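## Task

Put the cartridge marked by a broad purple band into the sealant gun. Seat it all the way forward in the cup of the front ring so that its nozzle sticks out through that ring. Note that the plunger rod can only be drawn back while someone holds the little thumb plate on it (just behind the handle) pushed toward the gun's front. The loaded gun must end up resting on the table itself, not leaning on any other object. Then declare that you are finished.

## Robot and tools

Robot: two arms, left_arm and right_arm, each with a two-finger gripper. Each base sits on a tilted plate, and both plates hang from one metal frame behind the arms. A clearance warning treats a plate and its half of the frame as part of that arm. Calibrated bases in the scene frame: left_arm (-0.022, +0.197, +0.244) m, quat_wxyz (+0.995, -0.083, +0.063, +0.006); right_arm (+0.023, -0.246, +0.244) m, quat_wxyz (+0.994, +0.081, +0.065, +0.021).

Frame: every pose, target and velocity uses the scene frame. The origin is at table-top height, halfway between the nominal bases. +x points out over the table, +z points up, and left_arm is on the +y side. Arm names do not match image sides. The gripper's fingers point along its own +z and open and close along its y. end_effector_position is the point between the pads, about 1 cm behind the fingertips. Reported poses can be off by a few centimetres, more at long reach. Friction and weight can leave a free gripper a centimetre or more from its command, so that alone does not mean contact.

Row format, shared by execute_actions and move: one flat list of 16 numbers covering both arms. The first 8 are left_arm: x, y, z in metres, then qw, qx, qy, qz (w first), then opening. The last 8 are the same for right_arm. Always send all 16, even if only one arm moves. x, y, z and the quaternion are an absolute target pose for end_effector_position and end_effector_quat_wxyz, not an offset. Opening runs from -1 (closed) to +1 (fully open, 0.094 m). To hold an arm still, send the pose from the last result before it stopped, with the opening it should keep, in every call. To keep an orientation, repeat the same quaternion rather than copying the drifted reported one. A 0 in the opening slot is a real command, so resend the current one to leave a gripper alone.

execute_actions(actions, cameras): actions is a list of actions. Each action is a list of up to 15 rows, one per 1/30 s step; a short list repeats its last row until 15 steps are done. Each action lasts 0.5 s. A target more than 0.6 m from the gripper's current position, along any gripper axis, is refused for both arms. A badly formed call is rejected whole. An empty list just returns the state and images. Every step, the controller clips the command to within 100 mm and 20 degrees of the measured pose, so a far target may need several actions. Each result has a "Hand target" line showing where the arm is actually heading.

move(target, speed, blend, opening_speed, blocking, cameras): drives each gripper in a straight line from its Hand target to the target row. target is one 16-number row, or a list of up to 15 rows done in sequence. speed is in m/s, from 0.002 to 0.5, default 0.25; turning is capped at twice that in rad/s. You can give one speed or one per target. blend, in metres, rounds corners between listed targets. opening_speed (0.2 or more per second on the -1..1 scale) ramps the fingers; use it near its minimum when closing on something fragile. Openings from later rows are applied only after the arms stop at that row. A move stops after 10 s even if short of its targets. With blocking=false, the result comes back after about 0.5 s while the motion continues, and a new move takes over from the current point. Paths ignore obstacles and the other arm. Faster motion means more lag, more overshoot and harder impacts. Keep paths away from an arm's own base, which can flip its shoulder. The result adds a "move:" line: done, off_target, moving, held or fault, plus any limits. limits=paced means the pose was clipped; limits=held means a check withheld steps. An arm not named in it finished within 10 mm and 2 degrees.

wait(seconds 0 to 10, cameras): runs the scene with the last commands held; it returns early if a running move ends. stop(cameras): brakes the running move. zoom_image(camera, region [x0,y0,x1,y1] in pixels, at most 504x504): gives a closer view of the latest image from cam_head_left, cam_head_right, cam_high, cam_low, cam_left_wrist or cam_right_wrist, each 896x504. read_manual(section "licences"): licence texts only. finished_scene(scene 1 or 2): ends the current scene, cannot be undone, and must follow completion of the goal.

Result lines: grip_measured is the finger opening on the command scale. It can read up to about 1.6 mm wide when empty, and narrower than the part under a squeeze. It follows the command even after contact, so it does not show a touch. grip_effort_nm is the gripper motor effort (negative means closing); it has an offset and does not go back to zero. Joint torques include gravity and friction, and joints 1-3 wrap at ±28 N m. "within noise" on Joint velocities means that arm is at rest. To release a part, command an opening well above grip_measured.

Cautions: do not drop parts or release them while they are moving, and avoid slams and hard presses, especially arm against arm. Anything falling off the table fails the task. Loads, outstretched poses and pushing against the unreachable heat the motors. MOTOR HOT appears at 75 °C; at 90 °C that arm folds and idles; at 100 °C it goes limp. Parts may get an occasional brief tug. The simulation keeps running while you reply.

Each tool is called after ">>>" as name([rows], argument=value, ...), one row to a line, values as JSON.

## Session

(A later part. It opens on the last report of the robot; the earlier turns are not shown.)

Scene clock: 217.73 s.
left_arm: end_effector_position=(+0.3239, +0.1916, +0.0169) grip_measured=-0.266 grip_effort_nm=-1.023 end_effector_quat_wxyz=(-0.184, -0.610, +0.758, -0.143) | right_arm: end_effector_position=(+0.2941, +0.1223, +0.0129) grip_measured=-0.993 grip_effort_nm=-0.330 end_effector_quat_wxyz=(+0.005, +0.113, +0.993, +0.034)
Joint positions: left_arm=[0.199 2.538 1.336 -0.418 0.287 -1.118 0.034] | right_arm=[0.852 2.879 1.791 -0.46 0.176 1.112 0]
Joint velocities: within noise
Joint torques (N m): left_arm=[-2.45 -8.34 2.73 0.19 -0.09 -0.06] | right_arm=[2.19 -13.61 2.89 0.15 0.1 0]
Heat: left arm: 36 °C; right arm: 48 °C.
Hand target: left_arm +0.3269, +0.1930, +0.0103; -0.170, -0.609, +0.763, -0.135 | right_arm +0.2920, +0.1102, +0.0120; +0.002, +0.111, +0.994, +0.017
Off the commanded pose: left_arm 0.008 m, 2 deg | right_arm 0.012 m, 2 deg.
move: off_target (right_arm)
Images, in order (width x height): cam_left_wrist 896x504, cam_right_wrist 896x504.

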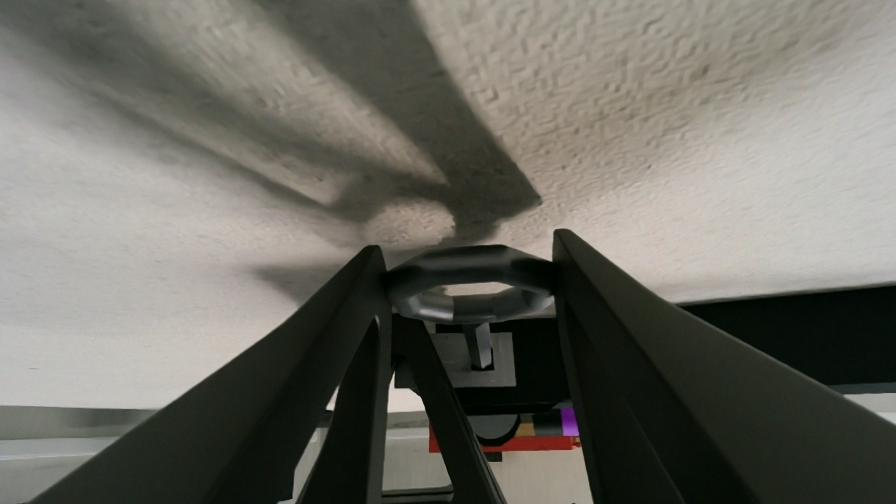

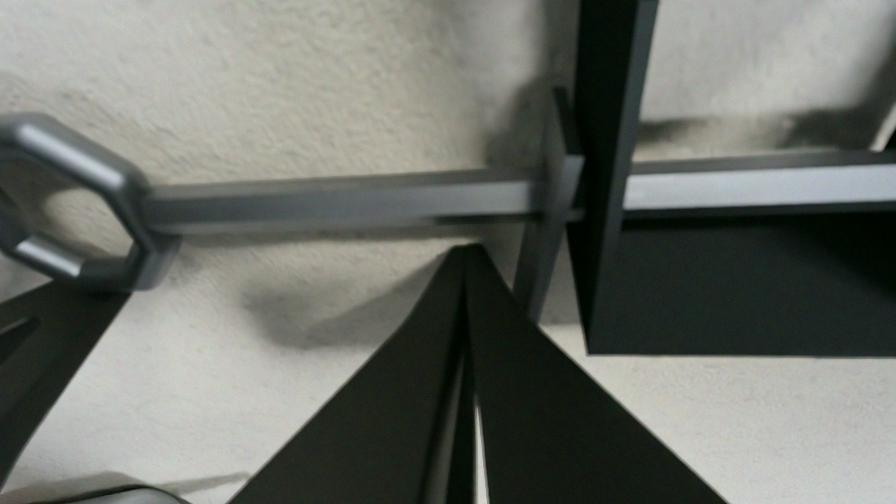

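>>> move([
  [0.327, 0.193, 0.010, -0.1691, -0.6091, 0.7630, -0.1350, -0.5, 0.289, 0.096, 0.014, 0.002, 0.1115, 0.9936, 0.0174, -1],
], cameras=["cam_left_wrist","cam_right_wrist"], speed=0.06)

Scene clock: 221.10 s.
left_arm: end_effector_position=(+0.3240, +0.1912, +0.0170) grip_measured=-0.266 grip_effort_nm=-1.028 end_effector_quat_wxyz=(-0.184, -0.609, +0.758, -0.143) | right_arm: end_effector_position=(+0.2939, +0.1215, +0.0132) grip_measured=-0.993 grip_effort_nm=-0.335 end_effector_quat_wxyz=(+0.016, +0.111, +0.992, +0.055)
Joint positions: left_arm=[0.198 2.538 1.336 -0.418 0.287 -1.119 0.034] | right_arm=[0.85 2.845 1.705 -0.358 0.171 1.097 0]
Joint velocities: within noise
Joint torques (N m): left_arm=[-2.35 -8.32 2.81 0.2 -0.06 -0.02] | right_arm=[1.22 -14.17 2.48 -0.24 0.16 0.02]
Heat: left arm: 36 °C; right arm: 48 °C.
Hand target: left_arm +0.3268, +0.1930, +0.0103; -0.170, -0.609, +0.763, -0.135 | right_arm +0.2890, +0.0972, +0.0137; +0.002, +0.111, +0.994, +0.018
Off the commanded pose: left_arm 0.008 m, 2 deg | right_arm 0.026 m, 5 deg.
move: off_target (right_arm)
Images, in order (width x height): cam_left_wrist 896x504, cam_right_wrist 896x504.

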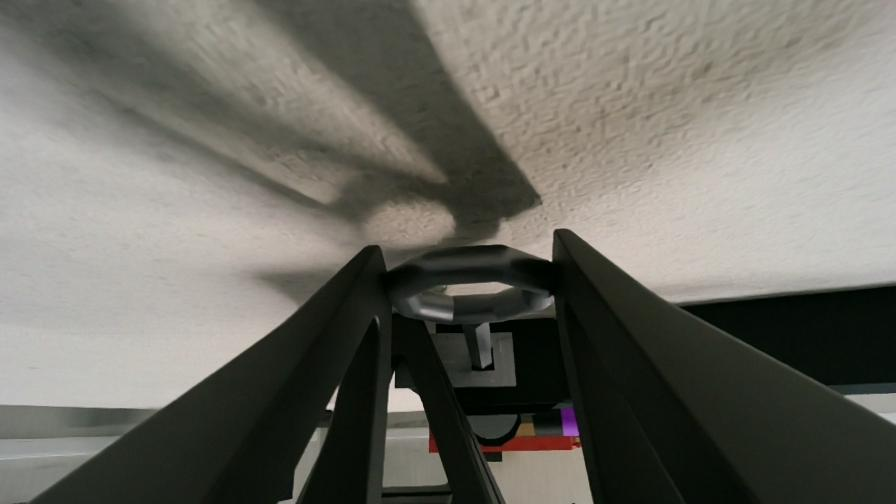

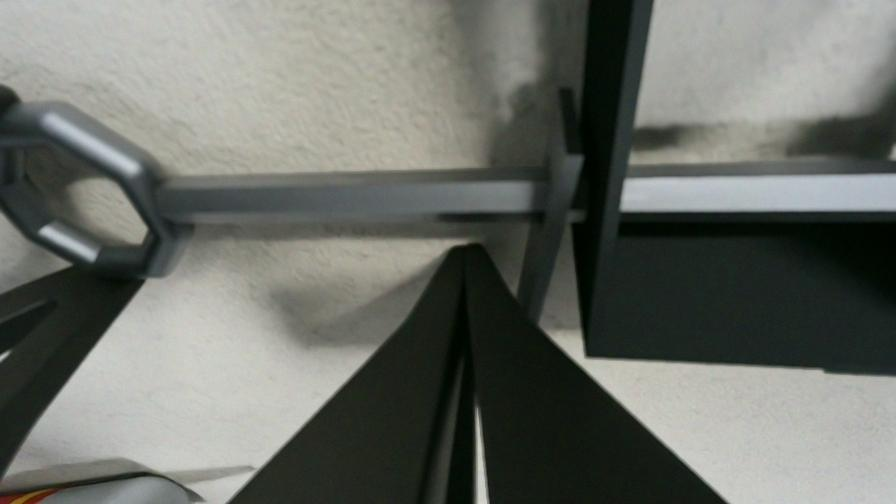

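>>> move([
  [0.327, 0.193, 0.010, -0.1691, -0.6091, 0.7630, -0.1350, -0.5, 0.287, 0.080, 0.016, -0.0058, 0.1114, 0.9924, -0.052, -1],
], cameras=["cam_left_wrist","cam_right_wrist"], speed=0.06)

Scene clock: 229.10 s.
left_arm: end_effector_position=(+0.3250, +0.1881, +0.0175) grip_measured=-0.266 grip_effort_nm=-1.028 end_effector_quat_wxyz=(-0.184, -0.609, +0.758, -0.144) | right_arm: end_effector_position=(+0.2977, +0.1142, +0.0260) grip_measured=-0.993 grip_effort_nm=-0.330 end_effector_quat_wxyz=(+0.007, +0.115, +0.993, +0.016)
Joint positions: left_arm=[0.19 2.538 1.336 -0.415 0.289 -1.127 0.034] | right_arm=[0.85 2.845 1.789 -0.519 0.198 1.12 0]
Joint velocities: within noise
Joint torques (N m): left_arm=[-1.68 -8.4 2.8 0.18 -0.08 0.06] | right_arm=[1.87 -11.07 4.89 -0.77 0.49 0.06]
Heat: left arm: 36 °C; right arm: 48 °C.
Hand target: left_arm +0.3268, +0.1930, +0.0103; -0.170, -0.609, +0.763, -0.135 | right_arm +0.2873, +0.0814, +0.0171; -0.005, +0.110, +0.993, -0.049
Off the commanded pose: left_arm 0.009 m, 2 deg | right_arm 0.037 m, 8 deg.
move: off_target (right_arm)
Images, in order (width x height): cam_left_wrist 896x504, cam_right_wrist 896x504.

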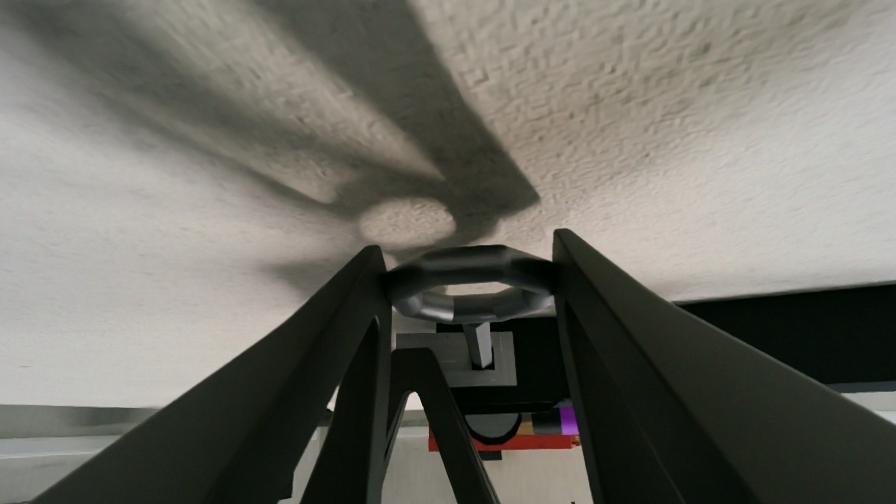

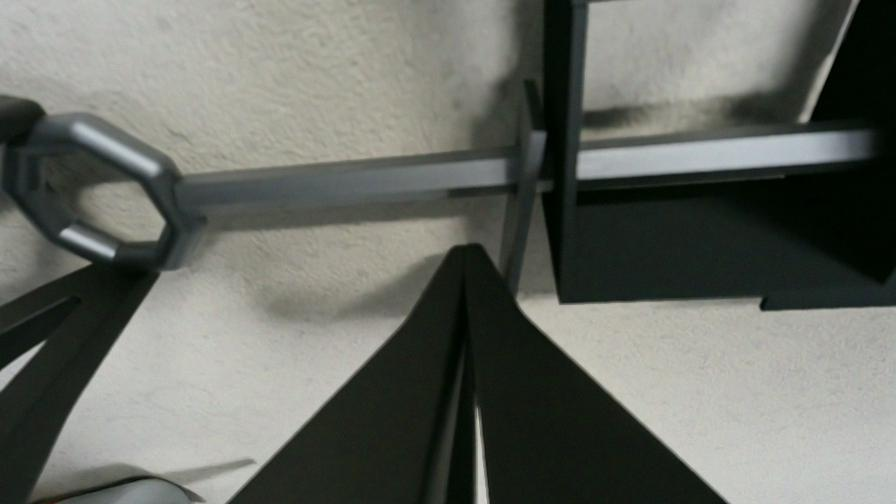

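>>> move([
  [0.327, 0.193, 0.010, -0.1691, -0.6091, 0.7630, -0.1350, -0.5, 0.283, 0.068, 0.000, -0.002, 0.1115, 0.9936, -0.0174, -1],
], cameras=["cam_left_wrist","cam_right_wrist"], speed=0.06)

Scene clock: 238.90 s.
left_arm: end_effector_position=(+0.3244, +0.1866, +0.0174) grip_measured=-0.266 grip_effort_nm=-1.023 end_effector_quat_wxyz=(-0.184, -0.609, +0.758, -0.144) | right_arm: end_effector_position=(+0.2979, +0.1159, +0.0124) grip_measured=-0.993 grip_effort_nm=-0.330 end_effector_quat_wxyz=(+0.021, +0.115, +0.991, +0.058)
Joint positions: left_arm=[0.187 2.538 1.333 -0.412 0.289 -1.13 0.034] | right_arm=[0.837 2.834 1.676 -0.329 0.176 1.092 0]
Joint velocities: within noise
Joint torques (N m): left_arm=[-1.39 -8.44 3.08 0.14 -0.1 0.1] | right_arm=[0.39 -12.19 1.52 -0.61 0.43 -0.14]
Heat: left arm: 36 °C; right arm: 47 °C.
Hand target: left_arm +0.3269, +0.1931, +0.0103; -0.169, -0.609, +0.763, -0.135 | right_arm +0.2829, +0.0709, +0.0007; -0.003, +0.110, +0.994, -0.015
Off the commanded pose: left_arm 0.010 m, 2 deg | right_arm 0.052 m, 9 deg.
move: off_target (right_arm)
Images, in order (width x height): cam_left_wrist 896x504, cam_right_wrist 896x504.

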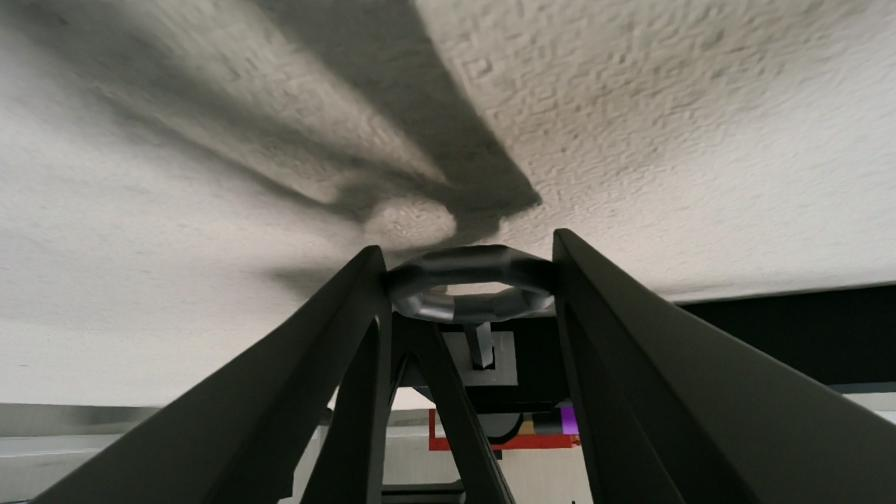

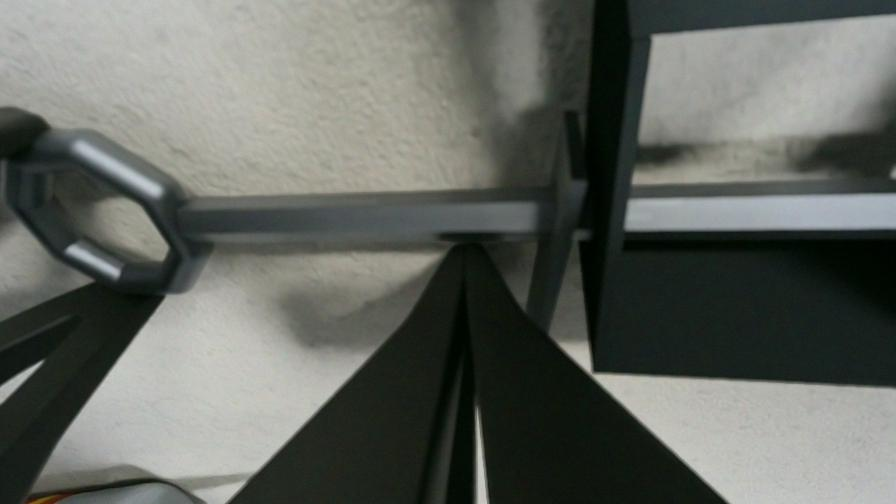

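>>> zoom_image(camera="cam_right_wrist", region=[400, 80, 700, 400])

>>> zoom_image(camera="cam_left_wrist", region=[360, 220, 600, 440])

Scaled by 1.575 from the camera's 896x504 image, which has a finer 1280x720 frame.

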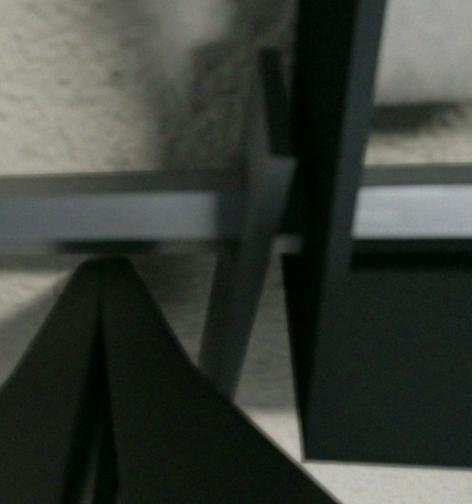

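Scaled by 2.100 from the camera's 896x504 image, which has a finer 1280x720 frame.

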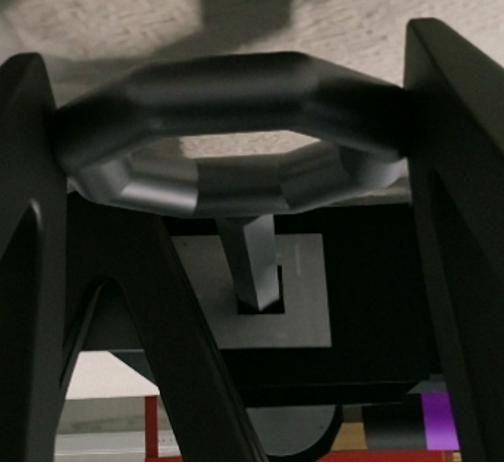

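>>> move([
  [0.326, 0.190, 0.010, -0.1691, -0.6091, 0.7630, -0.1350, -0.5, 0.302, 0.140, 0.03, 0.0, 0.1115, 0.9938, 0.0, -1],
  [0.326, 0.190, 0.010, -0.1691, -0.6091, 0.7630, -0.1350, -0.5, 0.302, 0.130, 0.12, 0.0, 0.1115, 0.9938, 0.0, -1],
  [0.326, 0.190, 0.010, -0.1691, -0.6091, 0.7630, -0.1350, -0.5, 0.302, 0.09, 0.10, 0.0, 0.1115, 0.9938, 0.0, 1],
], cameras=["cam_left_wrist","cam_right_wrist"], speed=0.1)

Scene clock: 269.77 s.
left_arm: end_effector_position=(+0.3248, +0.1869, +0.0172) grip_measured=-0.266 grip_effort_nm=-1.028 end_effector_quat_wxyz=(-0.183, -0.609, +0.758, -0.144) | right_arm: end_effector_position=(+0.3130, +0.1315, +0.0275) grip_measured=-0.993 grip_effort_nm=-0.325 end_effector_quat_wxyz=(+0.008, +0.122, +0.992, +0.026)
Joint positions: left_arm=[0.187 2.538 1.333 -0.41 0.288 -1.13 0.034] | right_arm=[0.845 2.901 1.929 -0.585 0.191 1.126 0]
Joint velocities: within noise
Joint torques (N m): left_arm=[-1.74 -9.25 2.52 -0.08 0.14 0.03] | right_arm=[3.03 -13.37 4.83 0.26 0.02 0]
Heat: left arm: 37 °C; right arm: 47 °C.
Hand target: left_arm +0.3248, +0.1871, +0.0171; -0.183, -0.609, +0.758, -0.143 | right_arm +0.3118, +0.1293, +0.0273; +0.006, +0.121, +0.992, +0.022
Tool commands: left_gripper/opening=-0.5 right_gripper/opening=-1.0
Off the commanded pose: left_arm 0.008 m, 2 deg | right_arm 0.084 m, 3 deg.
move: held (left_arm, right_arm; a check stopped the path); path passed 0 of 3 targets; target 3's new opening was not sent; limits=held
pose unreachable (left arm): on one or more control steps of this call, first in action 0 (counted from 0), this arm could not follow its commanded pose, so it was not sent that pose on those steps. It may still have moved: this result reports where it is.
cause: moving toward the commanded pose would bring a part of the arm too close to another arm (this arm's wrist (the part past joint 4) and the right arm's wrist (the part past joint 4), along the way the arms are being sent, or toward where that arm still pushes).
pose unreachable (right arm): on one or more control steps of this call, first in action 0 (counted from 0), this arm could not follow its commanded pose, so it was not sent that pose on those steps. It may still have moved: this result reports where it is.
cause: moving toward the commanded pose would bring a part of the arm too close to another arm (this arm's wrist (the part past joint 4) and the left arm's wrist (the part past joint 4), at the place that arm was heading or pushing toward when its own hold began).
Images, in order (width x height): cam_left_wrist 896x504, cam_right_wrist 896x504.

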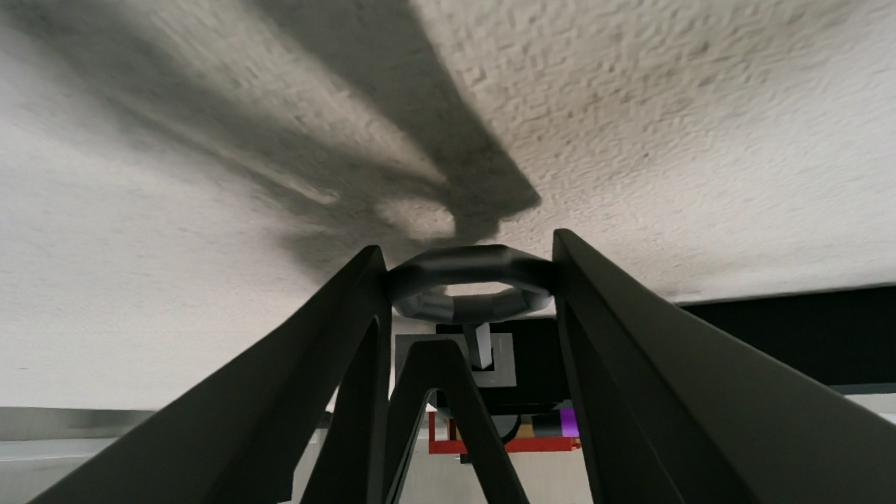

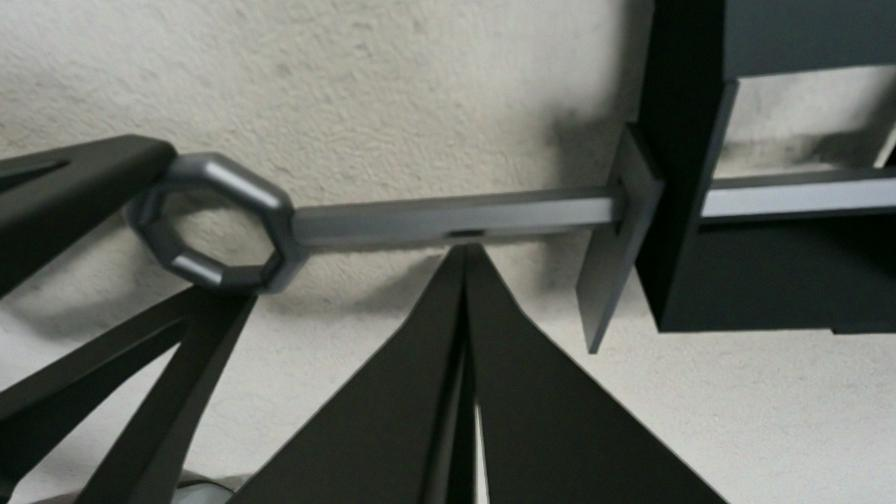

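>>> move([
  [0.3248, 0.1871, 0.0172, -0.183, -0.609, 0.758, -0.143, -0.5, 0.306, 0.124, 0.06, 0.01165, 0.1109, 0.9883, 0.1039, -1],
], cameras=["cam_left_wrist","cam_right_wrist"], speed=0.1)

Scene clock: 273.27 s.
left_arm: end_effector_position=(+0.3247, +0.1865, +0.0174) grip_measured=-0.266 grip_effort_nm=-1.028 end_effector_quat_wxyz=(-0.184, -0.609, +0.758, -0.144) | right_arm: end_effector_position=(+0.2937, +0.1168, +0.0435) grip_measured=-0.994 grip_effort_nm=-0.320 end_effector_quat_wxyz=(+0.002, +0.108, +0.991, +0.082)
Joint positions: left_arm=[0.187 2.538 1.333 -0.411 0.29 -1.13 0.034] | right_arm=[0.836 2.724 1.589 -0.334 0.116 1.076 0]
Joint velocities: within noise
Joint torques (N m): left_arm=[-1.77 -9.22 2.67 -0.07 0.18 0.02] | right_arm=[2.24 -15.9 4.01 0.64 -0.11 -0.07]
Heat: left arm: 37 °C; right arm: 48 °C.
Hand target: left_arm +0.3248, +0.1871, +0.0172; -0.183, -0.609, +0.758, -0.143 | right_arm +0.3059, +0.1239, +0.0598; +0.012, +0.111, +0.988, +0.104
Off the commanded pose: left_arm 0.001 m, 0 deg | right_arm 0.022 m, 3 deg.
move: off_target (right_arm)
Images, in order (width x height): cam_left_wrist 896x504, cam_right_wrist 896x504.

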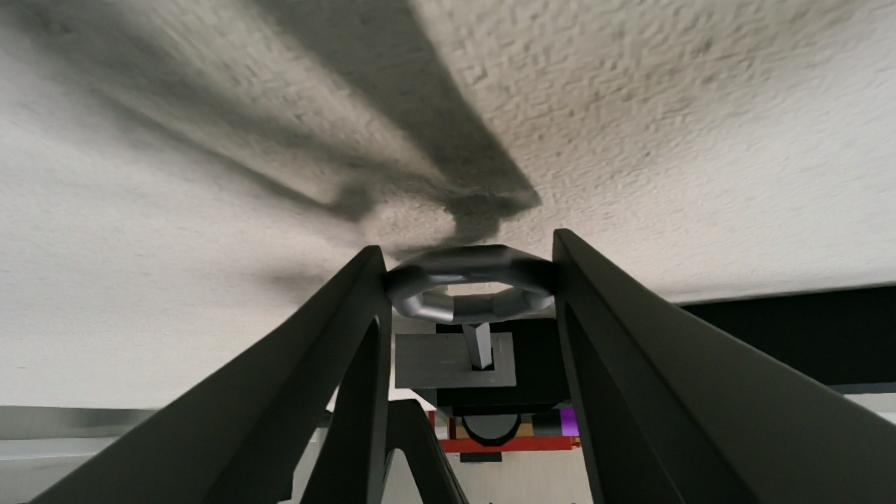

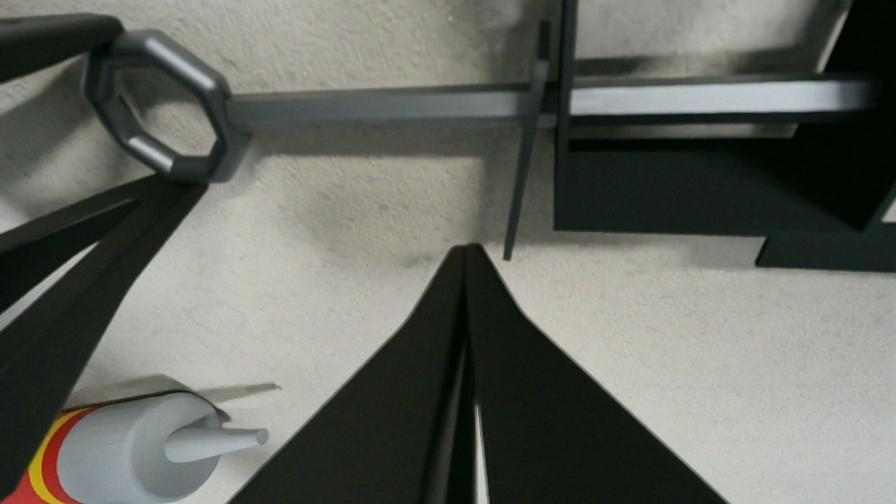

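>>> move([
  [0.3248, 0.1871, 0.0172, -0.183, -0.609, 0.758, -0.143, -0.5, 0.306, 0.11, 0.11, 0.01165, 0.1109, 0.9883, 0.1039, -1],
  [0.3248, 0.1871, 0.0172, -0.183, -0.609, 0.758, -0.143, -0.5, 0.306, 0.09, 0.115, 0.0, 0.1115, 0.9938, 0.0, 1],
], cameras=["cam_left_wrist","cam_right_wrist"], speed=0.15)

Scene clock: 279.17 s.
left_arm: end_effector_position=(+0.3247, +0.1865, +0.0174) grip_measured=-0.266 grip_effort_nm=-1.023 end_effector_quat_wxyz=(-0.184, -0.609, +0.758, -0.144) | right_arm: end_effector_position=(+0.3069, +0.0884, +0.1169) grip_measured=+0.997 grip_effort_nm=0.168 end_effector_quat_wxyz=(-0.004, +0.115, +0.993, +0.009)
Joint positions: left_arm=[0.187 2.538 1.333 -0.411 0.29 -1.13 0.034] | right_arm=[0.836 2.567 1.662 -0.691 0.189 1.109 0.094]
Joint velocities: within noise
Joint torques (N m): left_arm=[-1.65 -9.28 2.62 -0.08 0.12 0.03] | right_arm=[3.6 -10.71 7.3 0.04 0.15 0.04]
Heat: left arm: 38 °C; right arm: 51 °C.
Hand target: left_arm +0.3248, +0.1871, +0.0172; -0.183, -0.609, +0.758, -0.143 | right_arm +0.3059, +0.0900, +0.1150; +0.000, +0.111, +0.994, +0.000
Off the commanded pose: left_arm 0.001 m, 0 deg | right_arm 0.003 m, 1 deg.
move: done
Images, in order (width x height): cam_left_wrist 896x504, cam_right_wrist 896x504.

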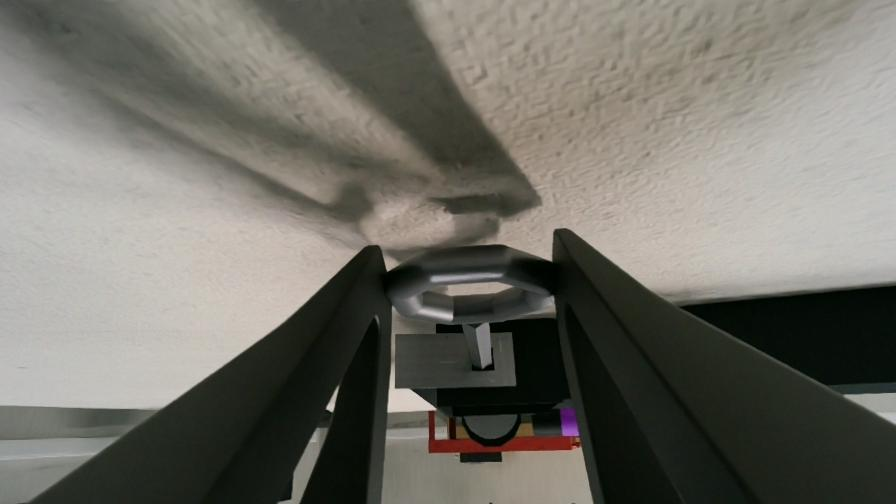

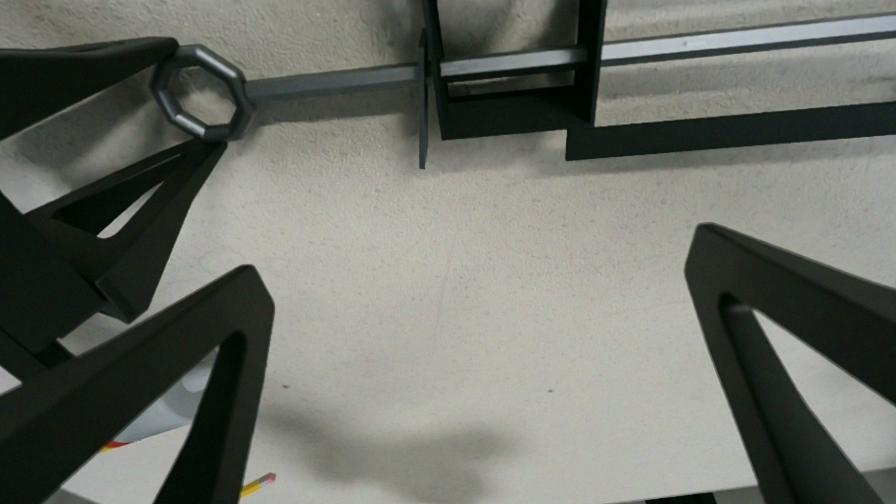

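>>> move([
  [0.3248, 0.1871, 0.0172, -0.183, -0.609, 0.758, -0.143, -0.5, 0.298, 0.072, 0.065, 0.0, 0.1115, 0.9938, 0.0, 1],
], cameras=["cam_left_wrist","cam_right_wrist"], speed=0.15)

Scene clock: 294.50 s.
left_arm: end_effector_position=(+0.3247, +0.1865, +0.0174) grip_measured=-0.266 grip_effort_nm=-1.028 end_effector_quat_wxyz=(-0.184, -0.609, +0.758, -0.144) | right_arm: end_effector_position=(+0.2951, +0.0739, +0.0693) grip_measured=+0.997 grip_effort_nm=0.168 end_effector_quat_wxyz=(-0.007, +0.112, +0.994, +0.003)
Joint positions: left_arm=[0.187 2.538 1.333 -0.411 0.29 -1.13 0.034] | right_arm=[0.813 2.641 1.578 -0.544 0.19 1.084 0.094]
Joint velocities: within noise
Joint torques (N m): left_arm=[-1.74 -9.26 2.61 -0.07 0.13 0.04] | right_arm=[2.4 -11.15 4.66 0.35 0.15 -0.08]
Heat: left arm: 38 °C; right arm: 52 °C.
Hand target: left_arm +0.3248, +0.1871, +0.0172; -0.183, -0.609, +0.758, -0.143 | right_arm +0.2980, +0.0721, +0.0652; +0.000, +0.111, +0.994, +0.000
Off the commanded pose: left_arm 0.001 m, 0 deg | right_arm 0.005 m, 1 deg.
move: done
Images, in order (width x height): cam_left_wrist 896x504, cam_right_wrist 896x504.

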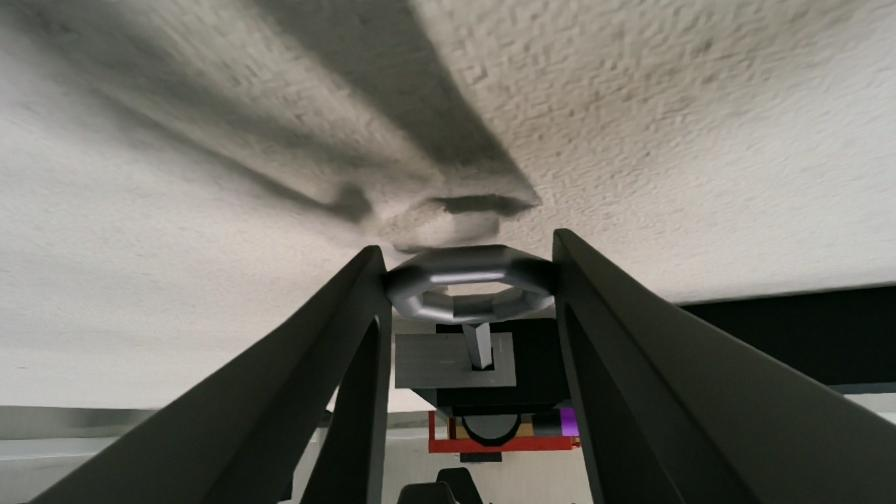

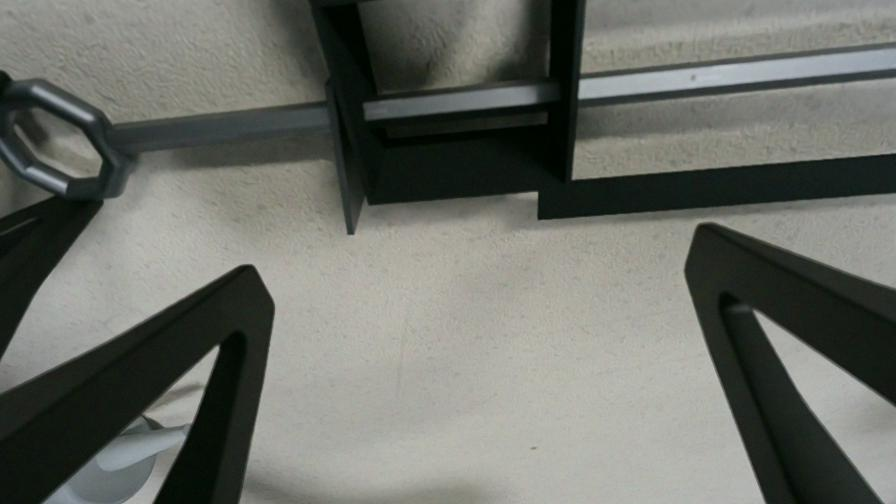

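>>> move([
  [0.3248, 0.1871, 0.0172, -0.183, -0.609, 0.758, -0.143, -0.5, 0.302, 0.071, 0.044, 0.0, 0.1115, 0.9938, 0.0, 1],
], cameras=["cam_left_wrist","cam_right_wrist"], speed=0.1)

Scene clock: 305.37 s.
left_arm: end_effector_position=(+0.3247, +0.1865, +0.0174) grip_measured=-0.266 grip_effort_nm=-1.028 end_effector_quat_wxyz=(-0.184, -0.609, +0.758, -0.144) | right_arm: end_effector_position=(+0.2945, +0.0690, +0.0476) grip_measured=+0.997 grip_effort_nm=0.168 end_effector_quat_wxyz=(-0.011, +0.110, +0.994, -0.002)
Joint positions: left_arm=[0.187 2.538 1.333 -0.411 0.29 -1.13 0.034] | right_arm=[0.796 2.697 1.588 -0.507 0.191 1.065 0.094]
Joint velocities: within noise
Joint torques (N m): left_arm=[-1.7 -9.22 2.58 -0.08 0.15 0.04] | right_arm=[2.3 -10.76 6.02 0.35 0.15 -0.06]
Heat: left arm: 39 °C; right arm: 52 °C.
Hand target: left_arm +0.3248, +0.1871, +0.0172; -0.183, -0.609, +0.758, -0.143 | right_arm +0.3019, +0.0708, +0.0441; +0.000, +0.112, +0.994, +0.000
Off the commanded pose: left_arm 0.001 m, 0 deg | right_arm 0.008 m, 1 deg.
move: done
Images, in order (width x height): cam_left_wrist 896x504, cam_right_wrist 896x504.

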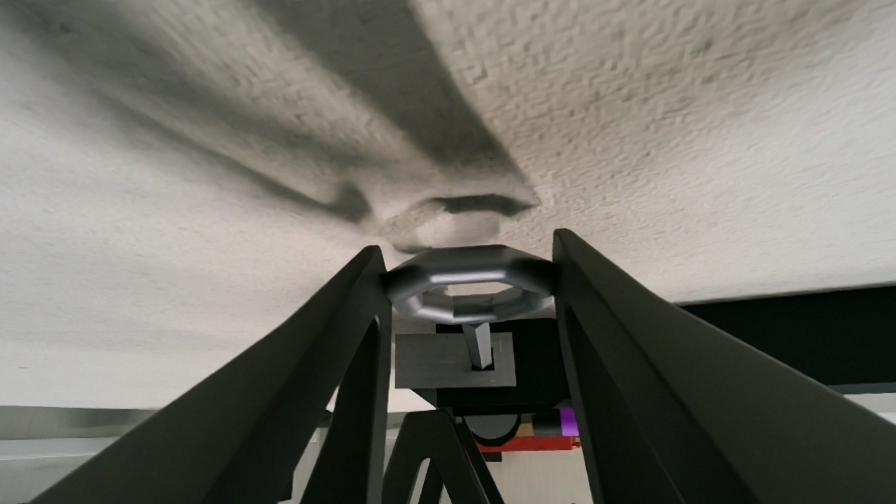

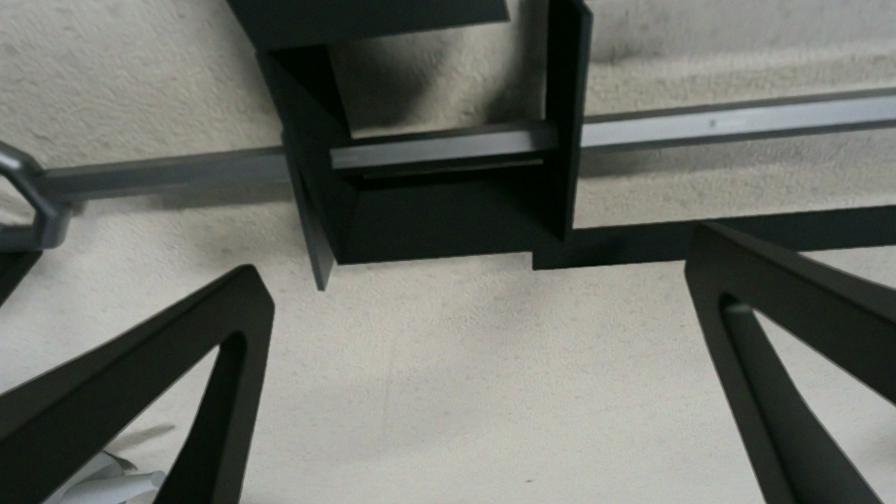

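>>> move([
  [0.3248, 0.1871, 0.0172, -0.183, -0.609, 0.758, -0.143, -0.5, 0.306, 0.075, 0.034, 0.0, 0.1115, 0.9938, 0.0, 1],
], cameras=["cam_left_wrist","cam_right_wrist"], speed=0.1)

Scene clock: 311.40 s.
left_arm: end_effector_position=(+0.3247, +0.1865, +0.0174) grip_measured=-0.266 grip_effort_nm=-1.028 end_effector_quat_wxyz=(-0.184, -0.609, +0.758, -0.144) | right_arm: end_effector_position=(+0.2996, +0.0747, +0.0389) grip_measured=+0.997 grip_effort_nm=0.168 end_effector_quat_wxyz=(-0.009, +0.110, +0.994, +0.001)
Joint positions: left_arm=[0.187 2.538 1.333 -0.411 0.29 -1.13 0.034] | right_arm=[0.791 2.737 1.634 -0.505 0.191 1.059 0.094]
Joint velocities: within noise
Joint torques (N m): left_arm=[-1.77 -9.11 2.73 -0.1 0.13 0.02] | right_arm=[2.28 -10.81 6.08 0.29 0.14 -0.05]
Heat: left arm: 39 °C; right arm: 53 °C.
Hand target: left_arm +0.3248, +0.1871, +0.0172; -0.183, -0.609, +0.758, -0.143 | right_arm +0.3059, +0.0747, +0.0342; +0.000, +0.112, +0.994, +0.000
Off the commanded pose: left_arm 0.001 m, 0 deg | right_arm 0.008 m, 1 deg.
move: done
Images, in order (width x height): cam_left_wrist 896x504, cam_right_wrist 896x504.

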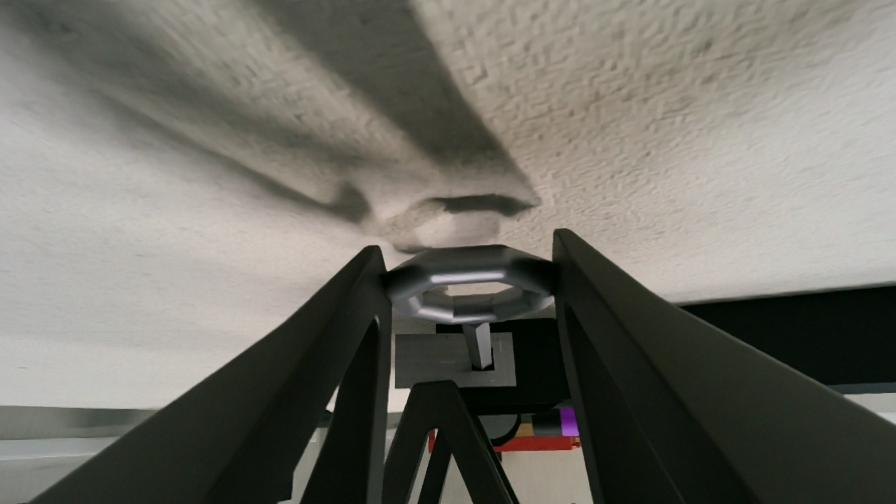

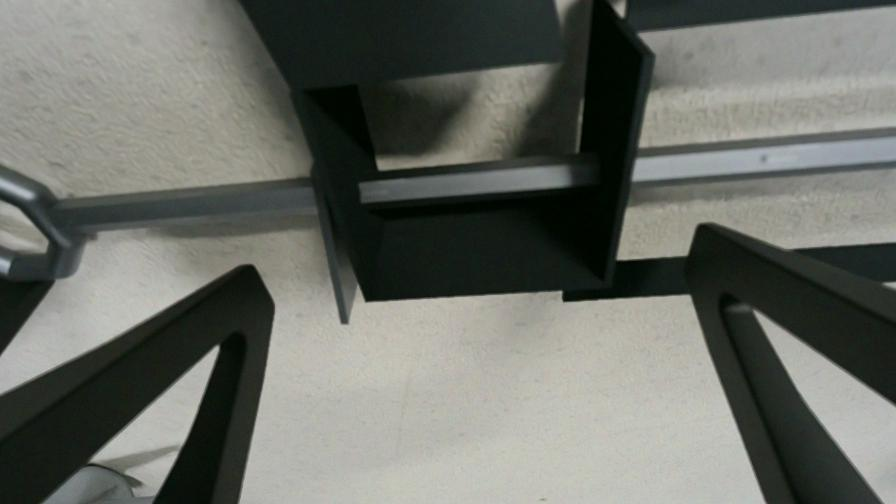

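>>> move([
  [0.3248, 0.1871, 0.0172, -0.183, -0.609, 0.758, -0.143, -0.5, 0.306, 0.0745, 0.0245, 0.0, 0.1115, 0.9938, 0.0, 1],
], cameras=["cam_left_wrist","cam_right_wrist"], speed=0.1)

Scene clock: 315.33 s.
left_arm: end_effector_position=(+0.3247, +0.1865, +0.0174) grip_measured=-0.266 grip_effort_nm=-1.023 end_effector_quat_wxyz=(-0.184, -0.609, +0.758, -0.144) | right_arm: end_effector_position=(+0.2991, +0.0736, +0.0294) grip_measured=+0.997 grip_effort_nm=0.168 end_effector_quat_wxyz=(-0.010, +0.110, +0.994, -0.001)
Joint positions: left_arm=[0.187 2.538 1.333 -0.411 0.29 -1.13 0.034] | right_arm=[0.786 2.763 1.644 -0.491 0.191 1.054 0.094]
Joint velocities: within noise
Joint torques (N m): left_arm=[-1.8 -9.22 2.65 -0.1 0.13 0] | right_arm=[2.26 -10.73 5.97 0.34 0.14 -0.05]
Heat: left arm: 39 °C; right arm: 53 °C.
Hand target: left_arm +0.3248, +0.1871, +0.0172; -0.183, -0.609, +0.758, -0.143 | right_arm +0.3059, +0.0744, +0.0247; +0.000, +0.112, +0.994, +0.000
Off the commanded pose: left_arm 0.001 m, 0 deg | right_arm 0.009 m, 1 deg.
move: done
Images, in order (width x height): cam_left_wrist 896x504, cam_right_wrist 896x504.

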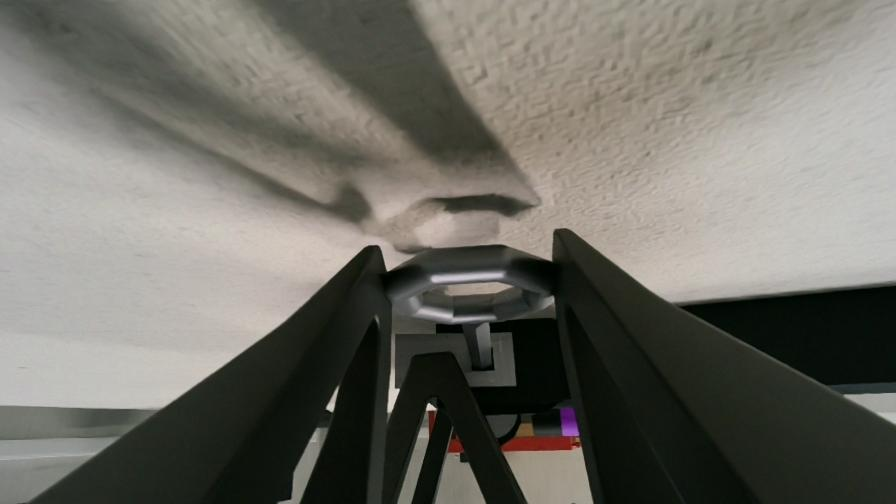

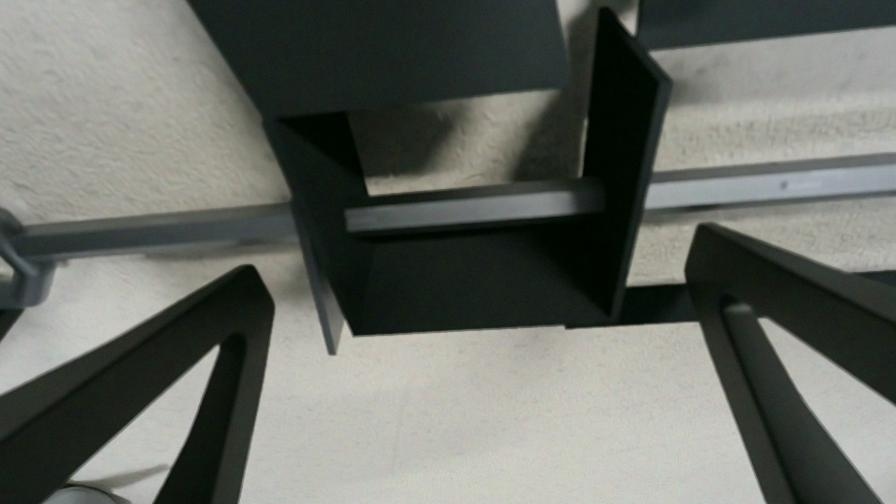

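>>> move([
  [0.3248, 0.1871, 0.0172, -0.183, -0.609, 0.758, -0.143, -0.5, 0.306, 0.0745, 0.022, 0.0, 0.1115, 0.9938, 0.0, 1],
  [0.3248, 0.1871, 0.0172, -0.183, -0.609, 0.758, -0.143, -0.5, 0.306, 0.0745, 0.022, 0.0, 0.1115, 0.9938, 0.0, 0.45],
], cameras=["cam_left_wrist","cam_right_wrist"], speed=0.1, opening_speed=0.4)

Scene clock: 320.40 s.
left_arm: end_effector_position=(+0.3247, +0.1865, +0.0174) grip_measured=-0.266 grip_effort_nm=-1.033 end_effector_quat_wxyz=(-0.184, -0.609, +0.758, -0.144) | right_arm: end_effector_position=(+0.2991, +0.0741, +0.0274) grip_measured=+0.453 grip_effort_nm=-0.125 end_effector_quat_wxyz=(-0.009, +0.109, +0.994, +0.000)
Joint positions: left_arm=[0.187 2.538 1.333 -0.411 0.29 -1.13 0.034] | right_arm=[0.786 2.77 1.647 -0.487 0.192 1.052 0.068]
Joint velocities: within noise
Joint torques (N m): left_arm=[-1.65 -9.28 2.51 -0.07 0.13 0.04] | right_arm=[2.18 -10.7 6.01 0.32 0.14 -0.06]
Heat: left arm: 39 °C; right arm: 53 °C.
Hand target: left_arm +0.3248, +0.1871, +0.0172; -0.183, -0.609, +0.758, -0.143 | right_arm +0.3059, +0.0744, +0.0222; +0.000, +0.112, +0.994, +0.000
Off the commanded pose: left_arm 0.001 m, 0 deg | right_arm 0.009 m, 1 deg.
move: done
Images, in order (width x height): cam_left_wrist 896x504, cam_right_wrist 896x504.

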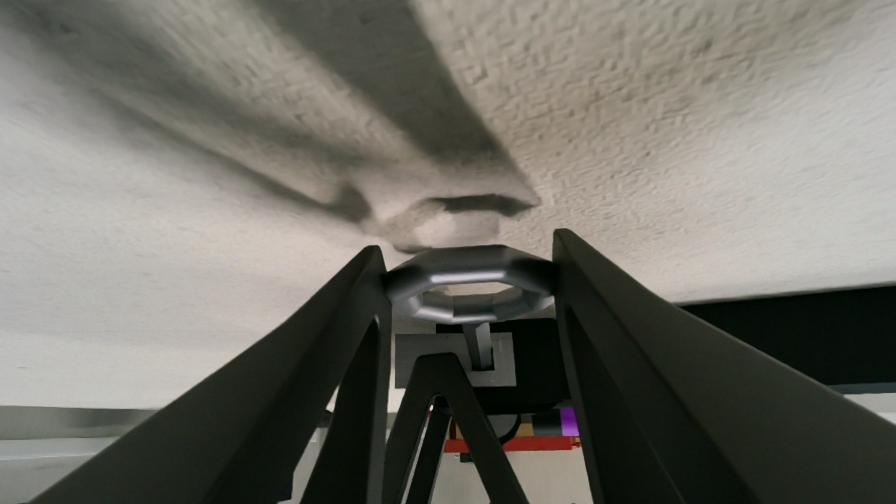

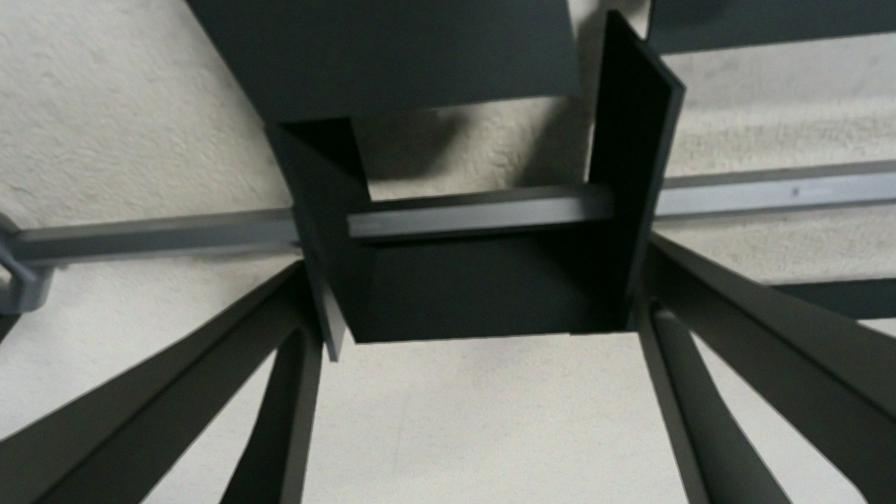

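Nearly in contact. Close further.

>>> move([
  [0.3248, 0.1871, 0.0172, -0.183, -0.609, 0.758, -0.143, -0.5, 0.306, 0.0745, 0.022, 0.0, 0.1115, 0.9938, 0.0, 0.15],
], cameras=["cam_left_wrist","cam_right_wrist"], opening_speed=0.2)

Scene clock: 324.10 s.
left_arm: end_effector_position=(+0.3245, +0.1874, +0.0170) grip_measured=-0.266 grip_effort_nm=-1.023 end_effector_quat_wxyz=(-0.183, -0.610, +0.758, -0.142) | right_arm: end_effector_position=(+0.2996, +0.0738, +0.0273) grip_measured=+0.153 grip_effort_nm=-0.974 end_effector_quat_wxyz=(-0.009, +0.108, +0.994, +0.000)
Joint positions: left_arm=[0.187 2.538 1.333 -0.411 0.285 -1.13 0.034] | right_arm=[0.785 2.77 1.647 -0.486 0.192 1.048 0.054]
Joint velocities: within noise
Joint torques (N m): left_arm=[-1.68 -9.25 2.73 -0.08 0.18 0.02] | right_arm=[2.3 -10.7 5.94 0.35 0.15 0.01]
Heat: left arm: 39 °C; right arm: 53 °C.
Hand target: left_arm +0.3247, +0.1871, +0.0171; -0.183, -0.609, +0.758, -0.143 | right_arm +0.3059, +0.0743, +0.0222; +0.000, +0.112, +0.994, +0.000
Off the commanded pose: left_arm 0.000 m, 0 deg | right_arm 0.008 m, 1 deg.
move: done
Images, in order (width x height): cam_left_wrist 896x504, cam_right_wrist 896x504.

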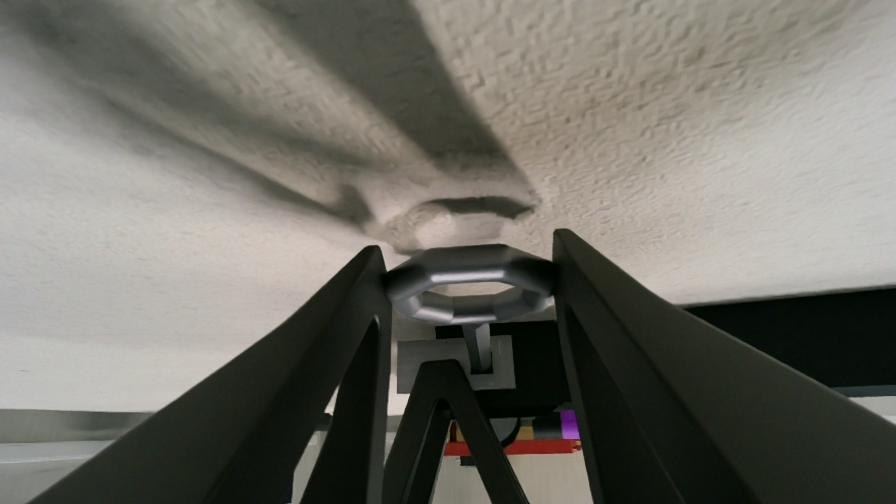

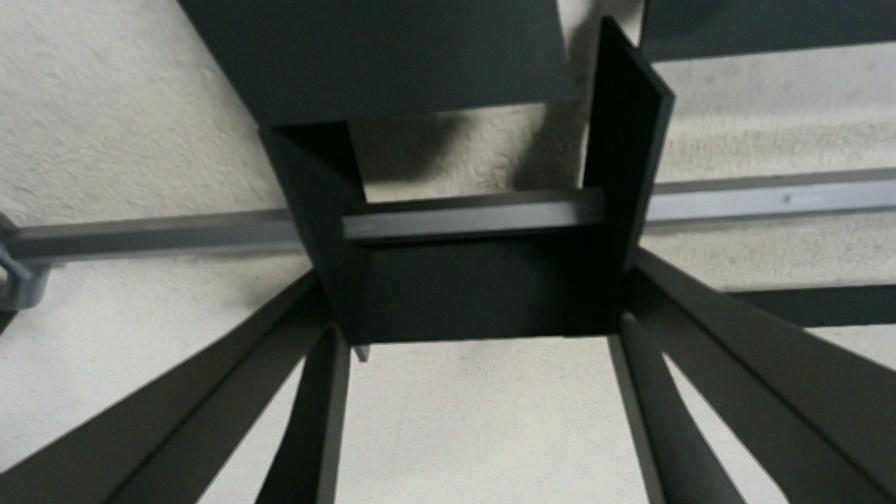

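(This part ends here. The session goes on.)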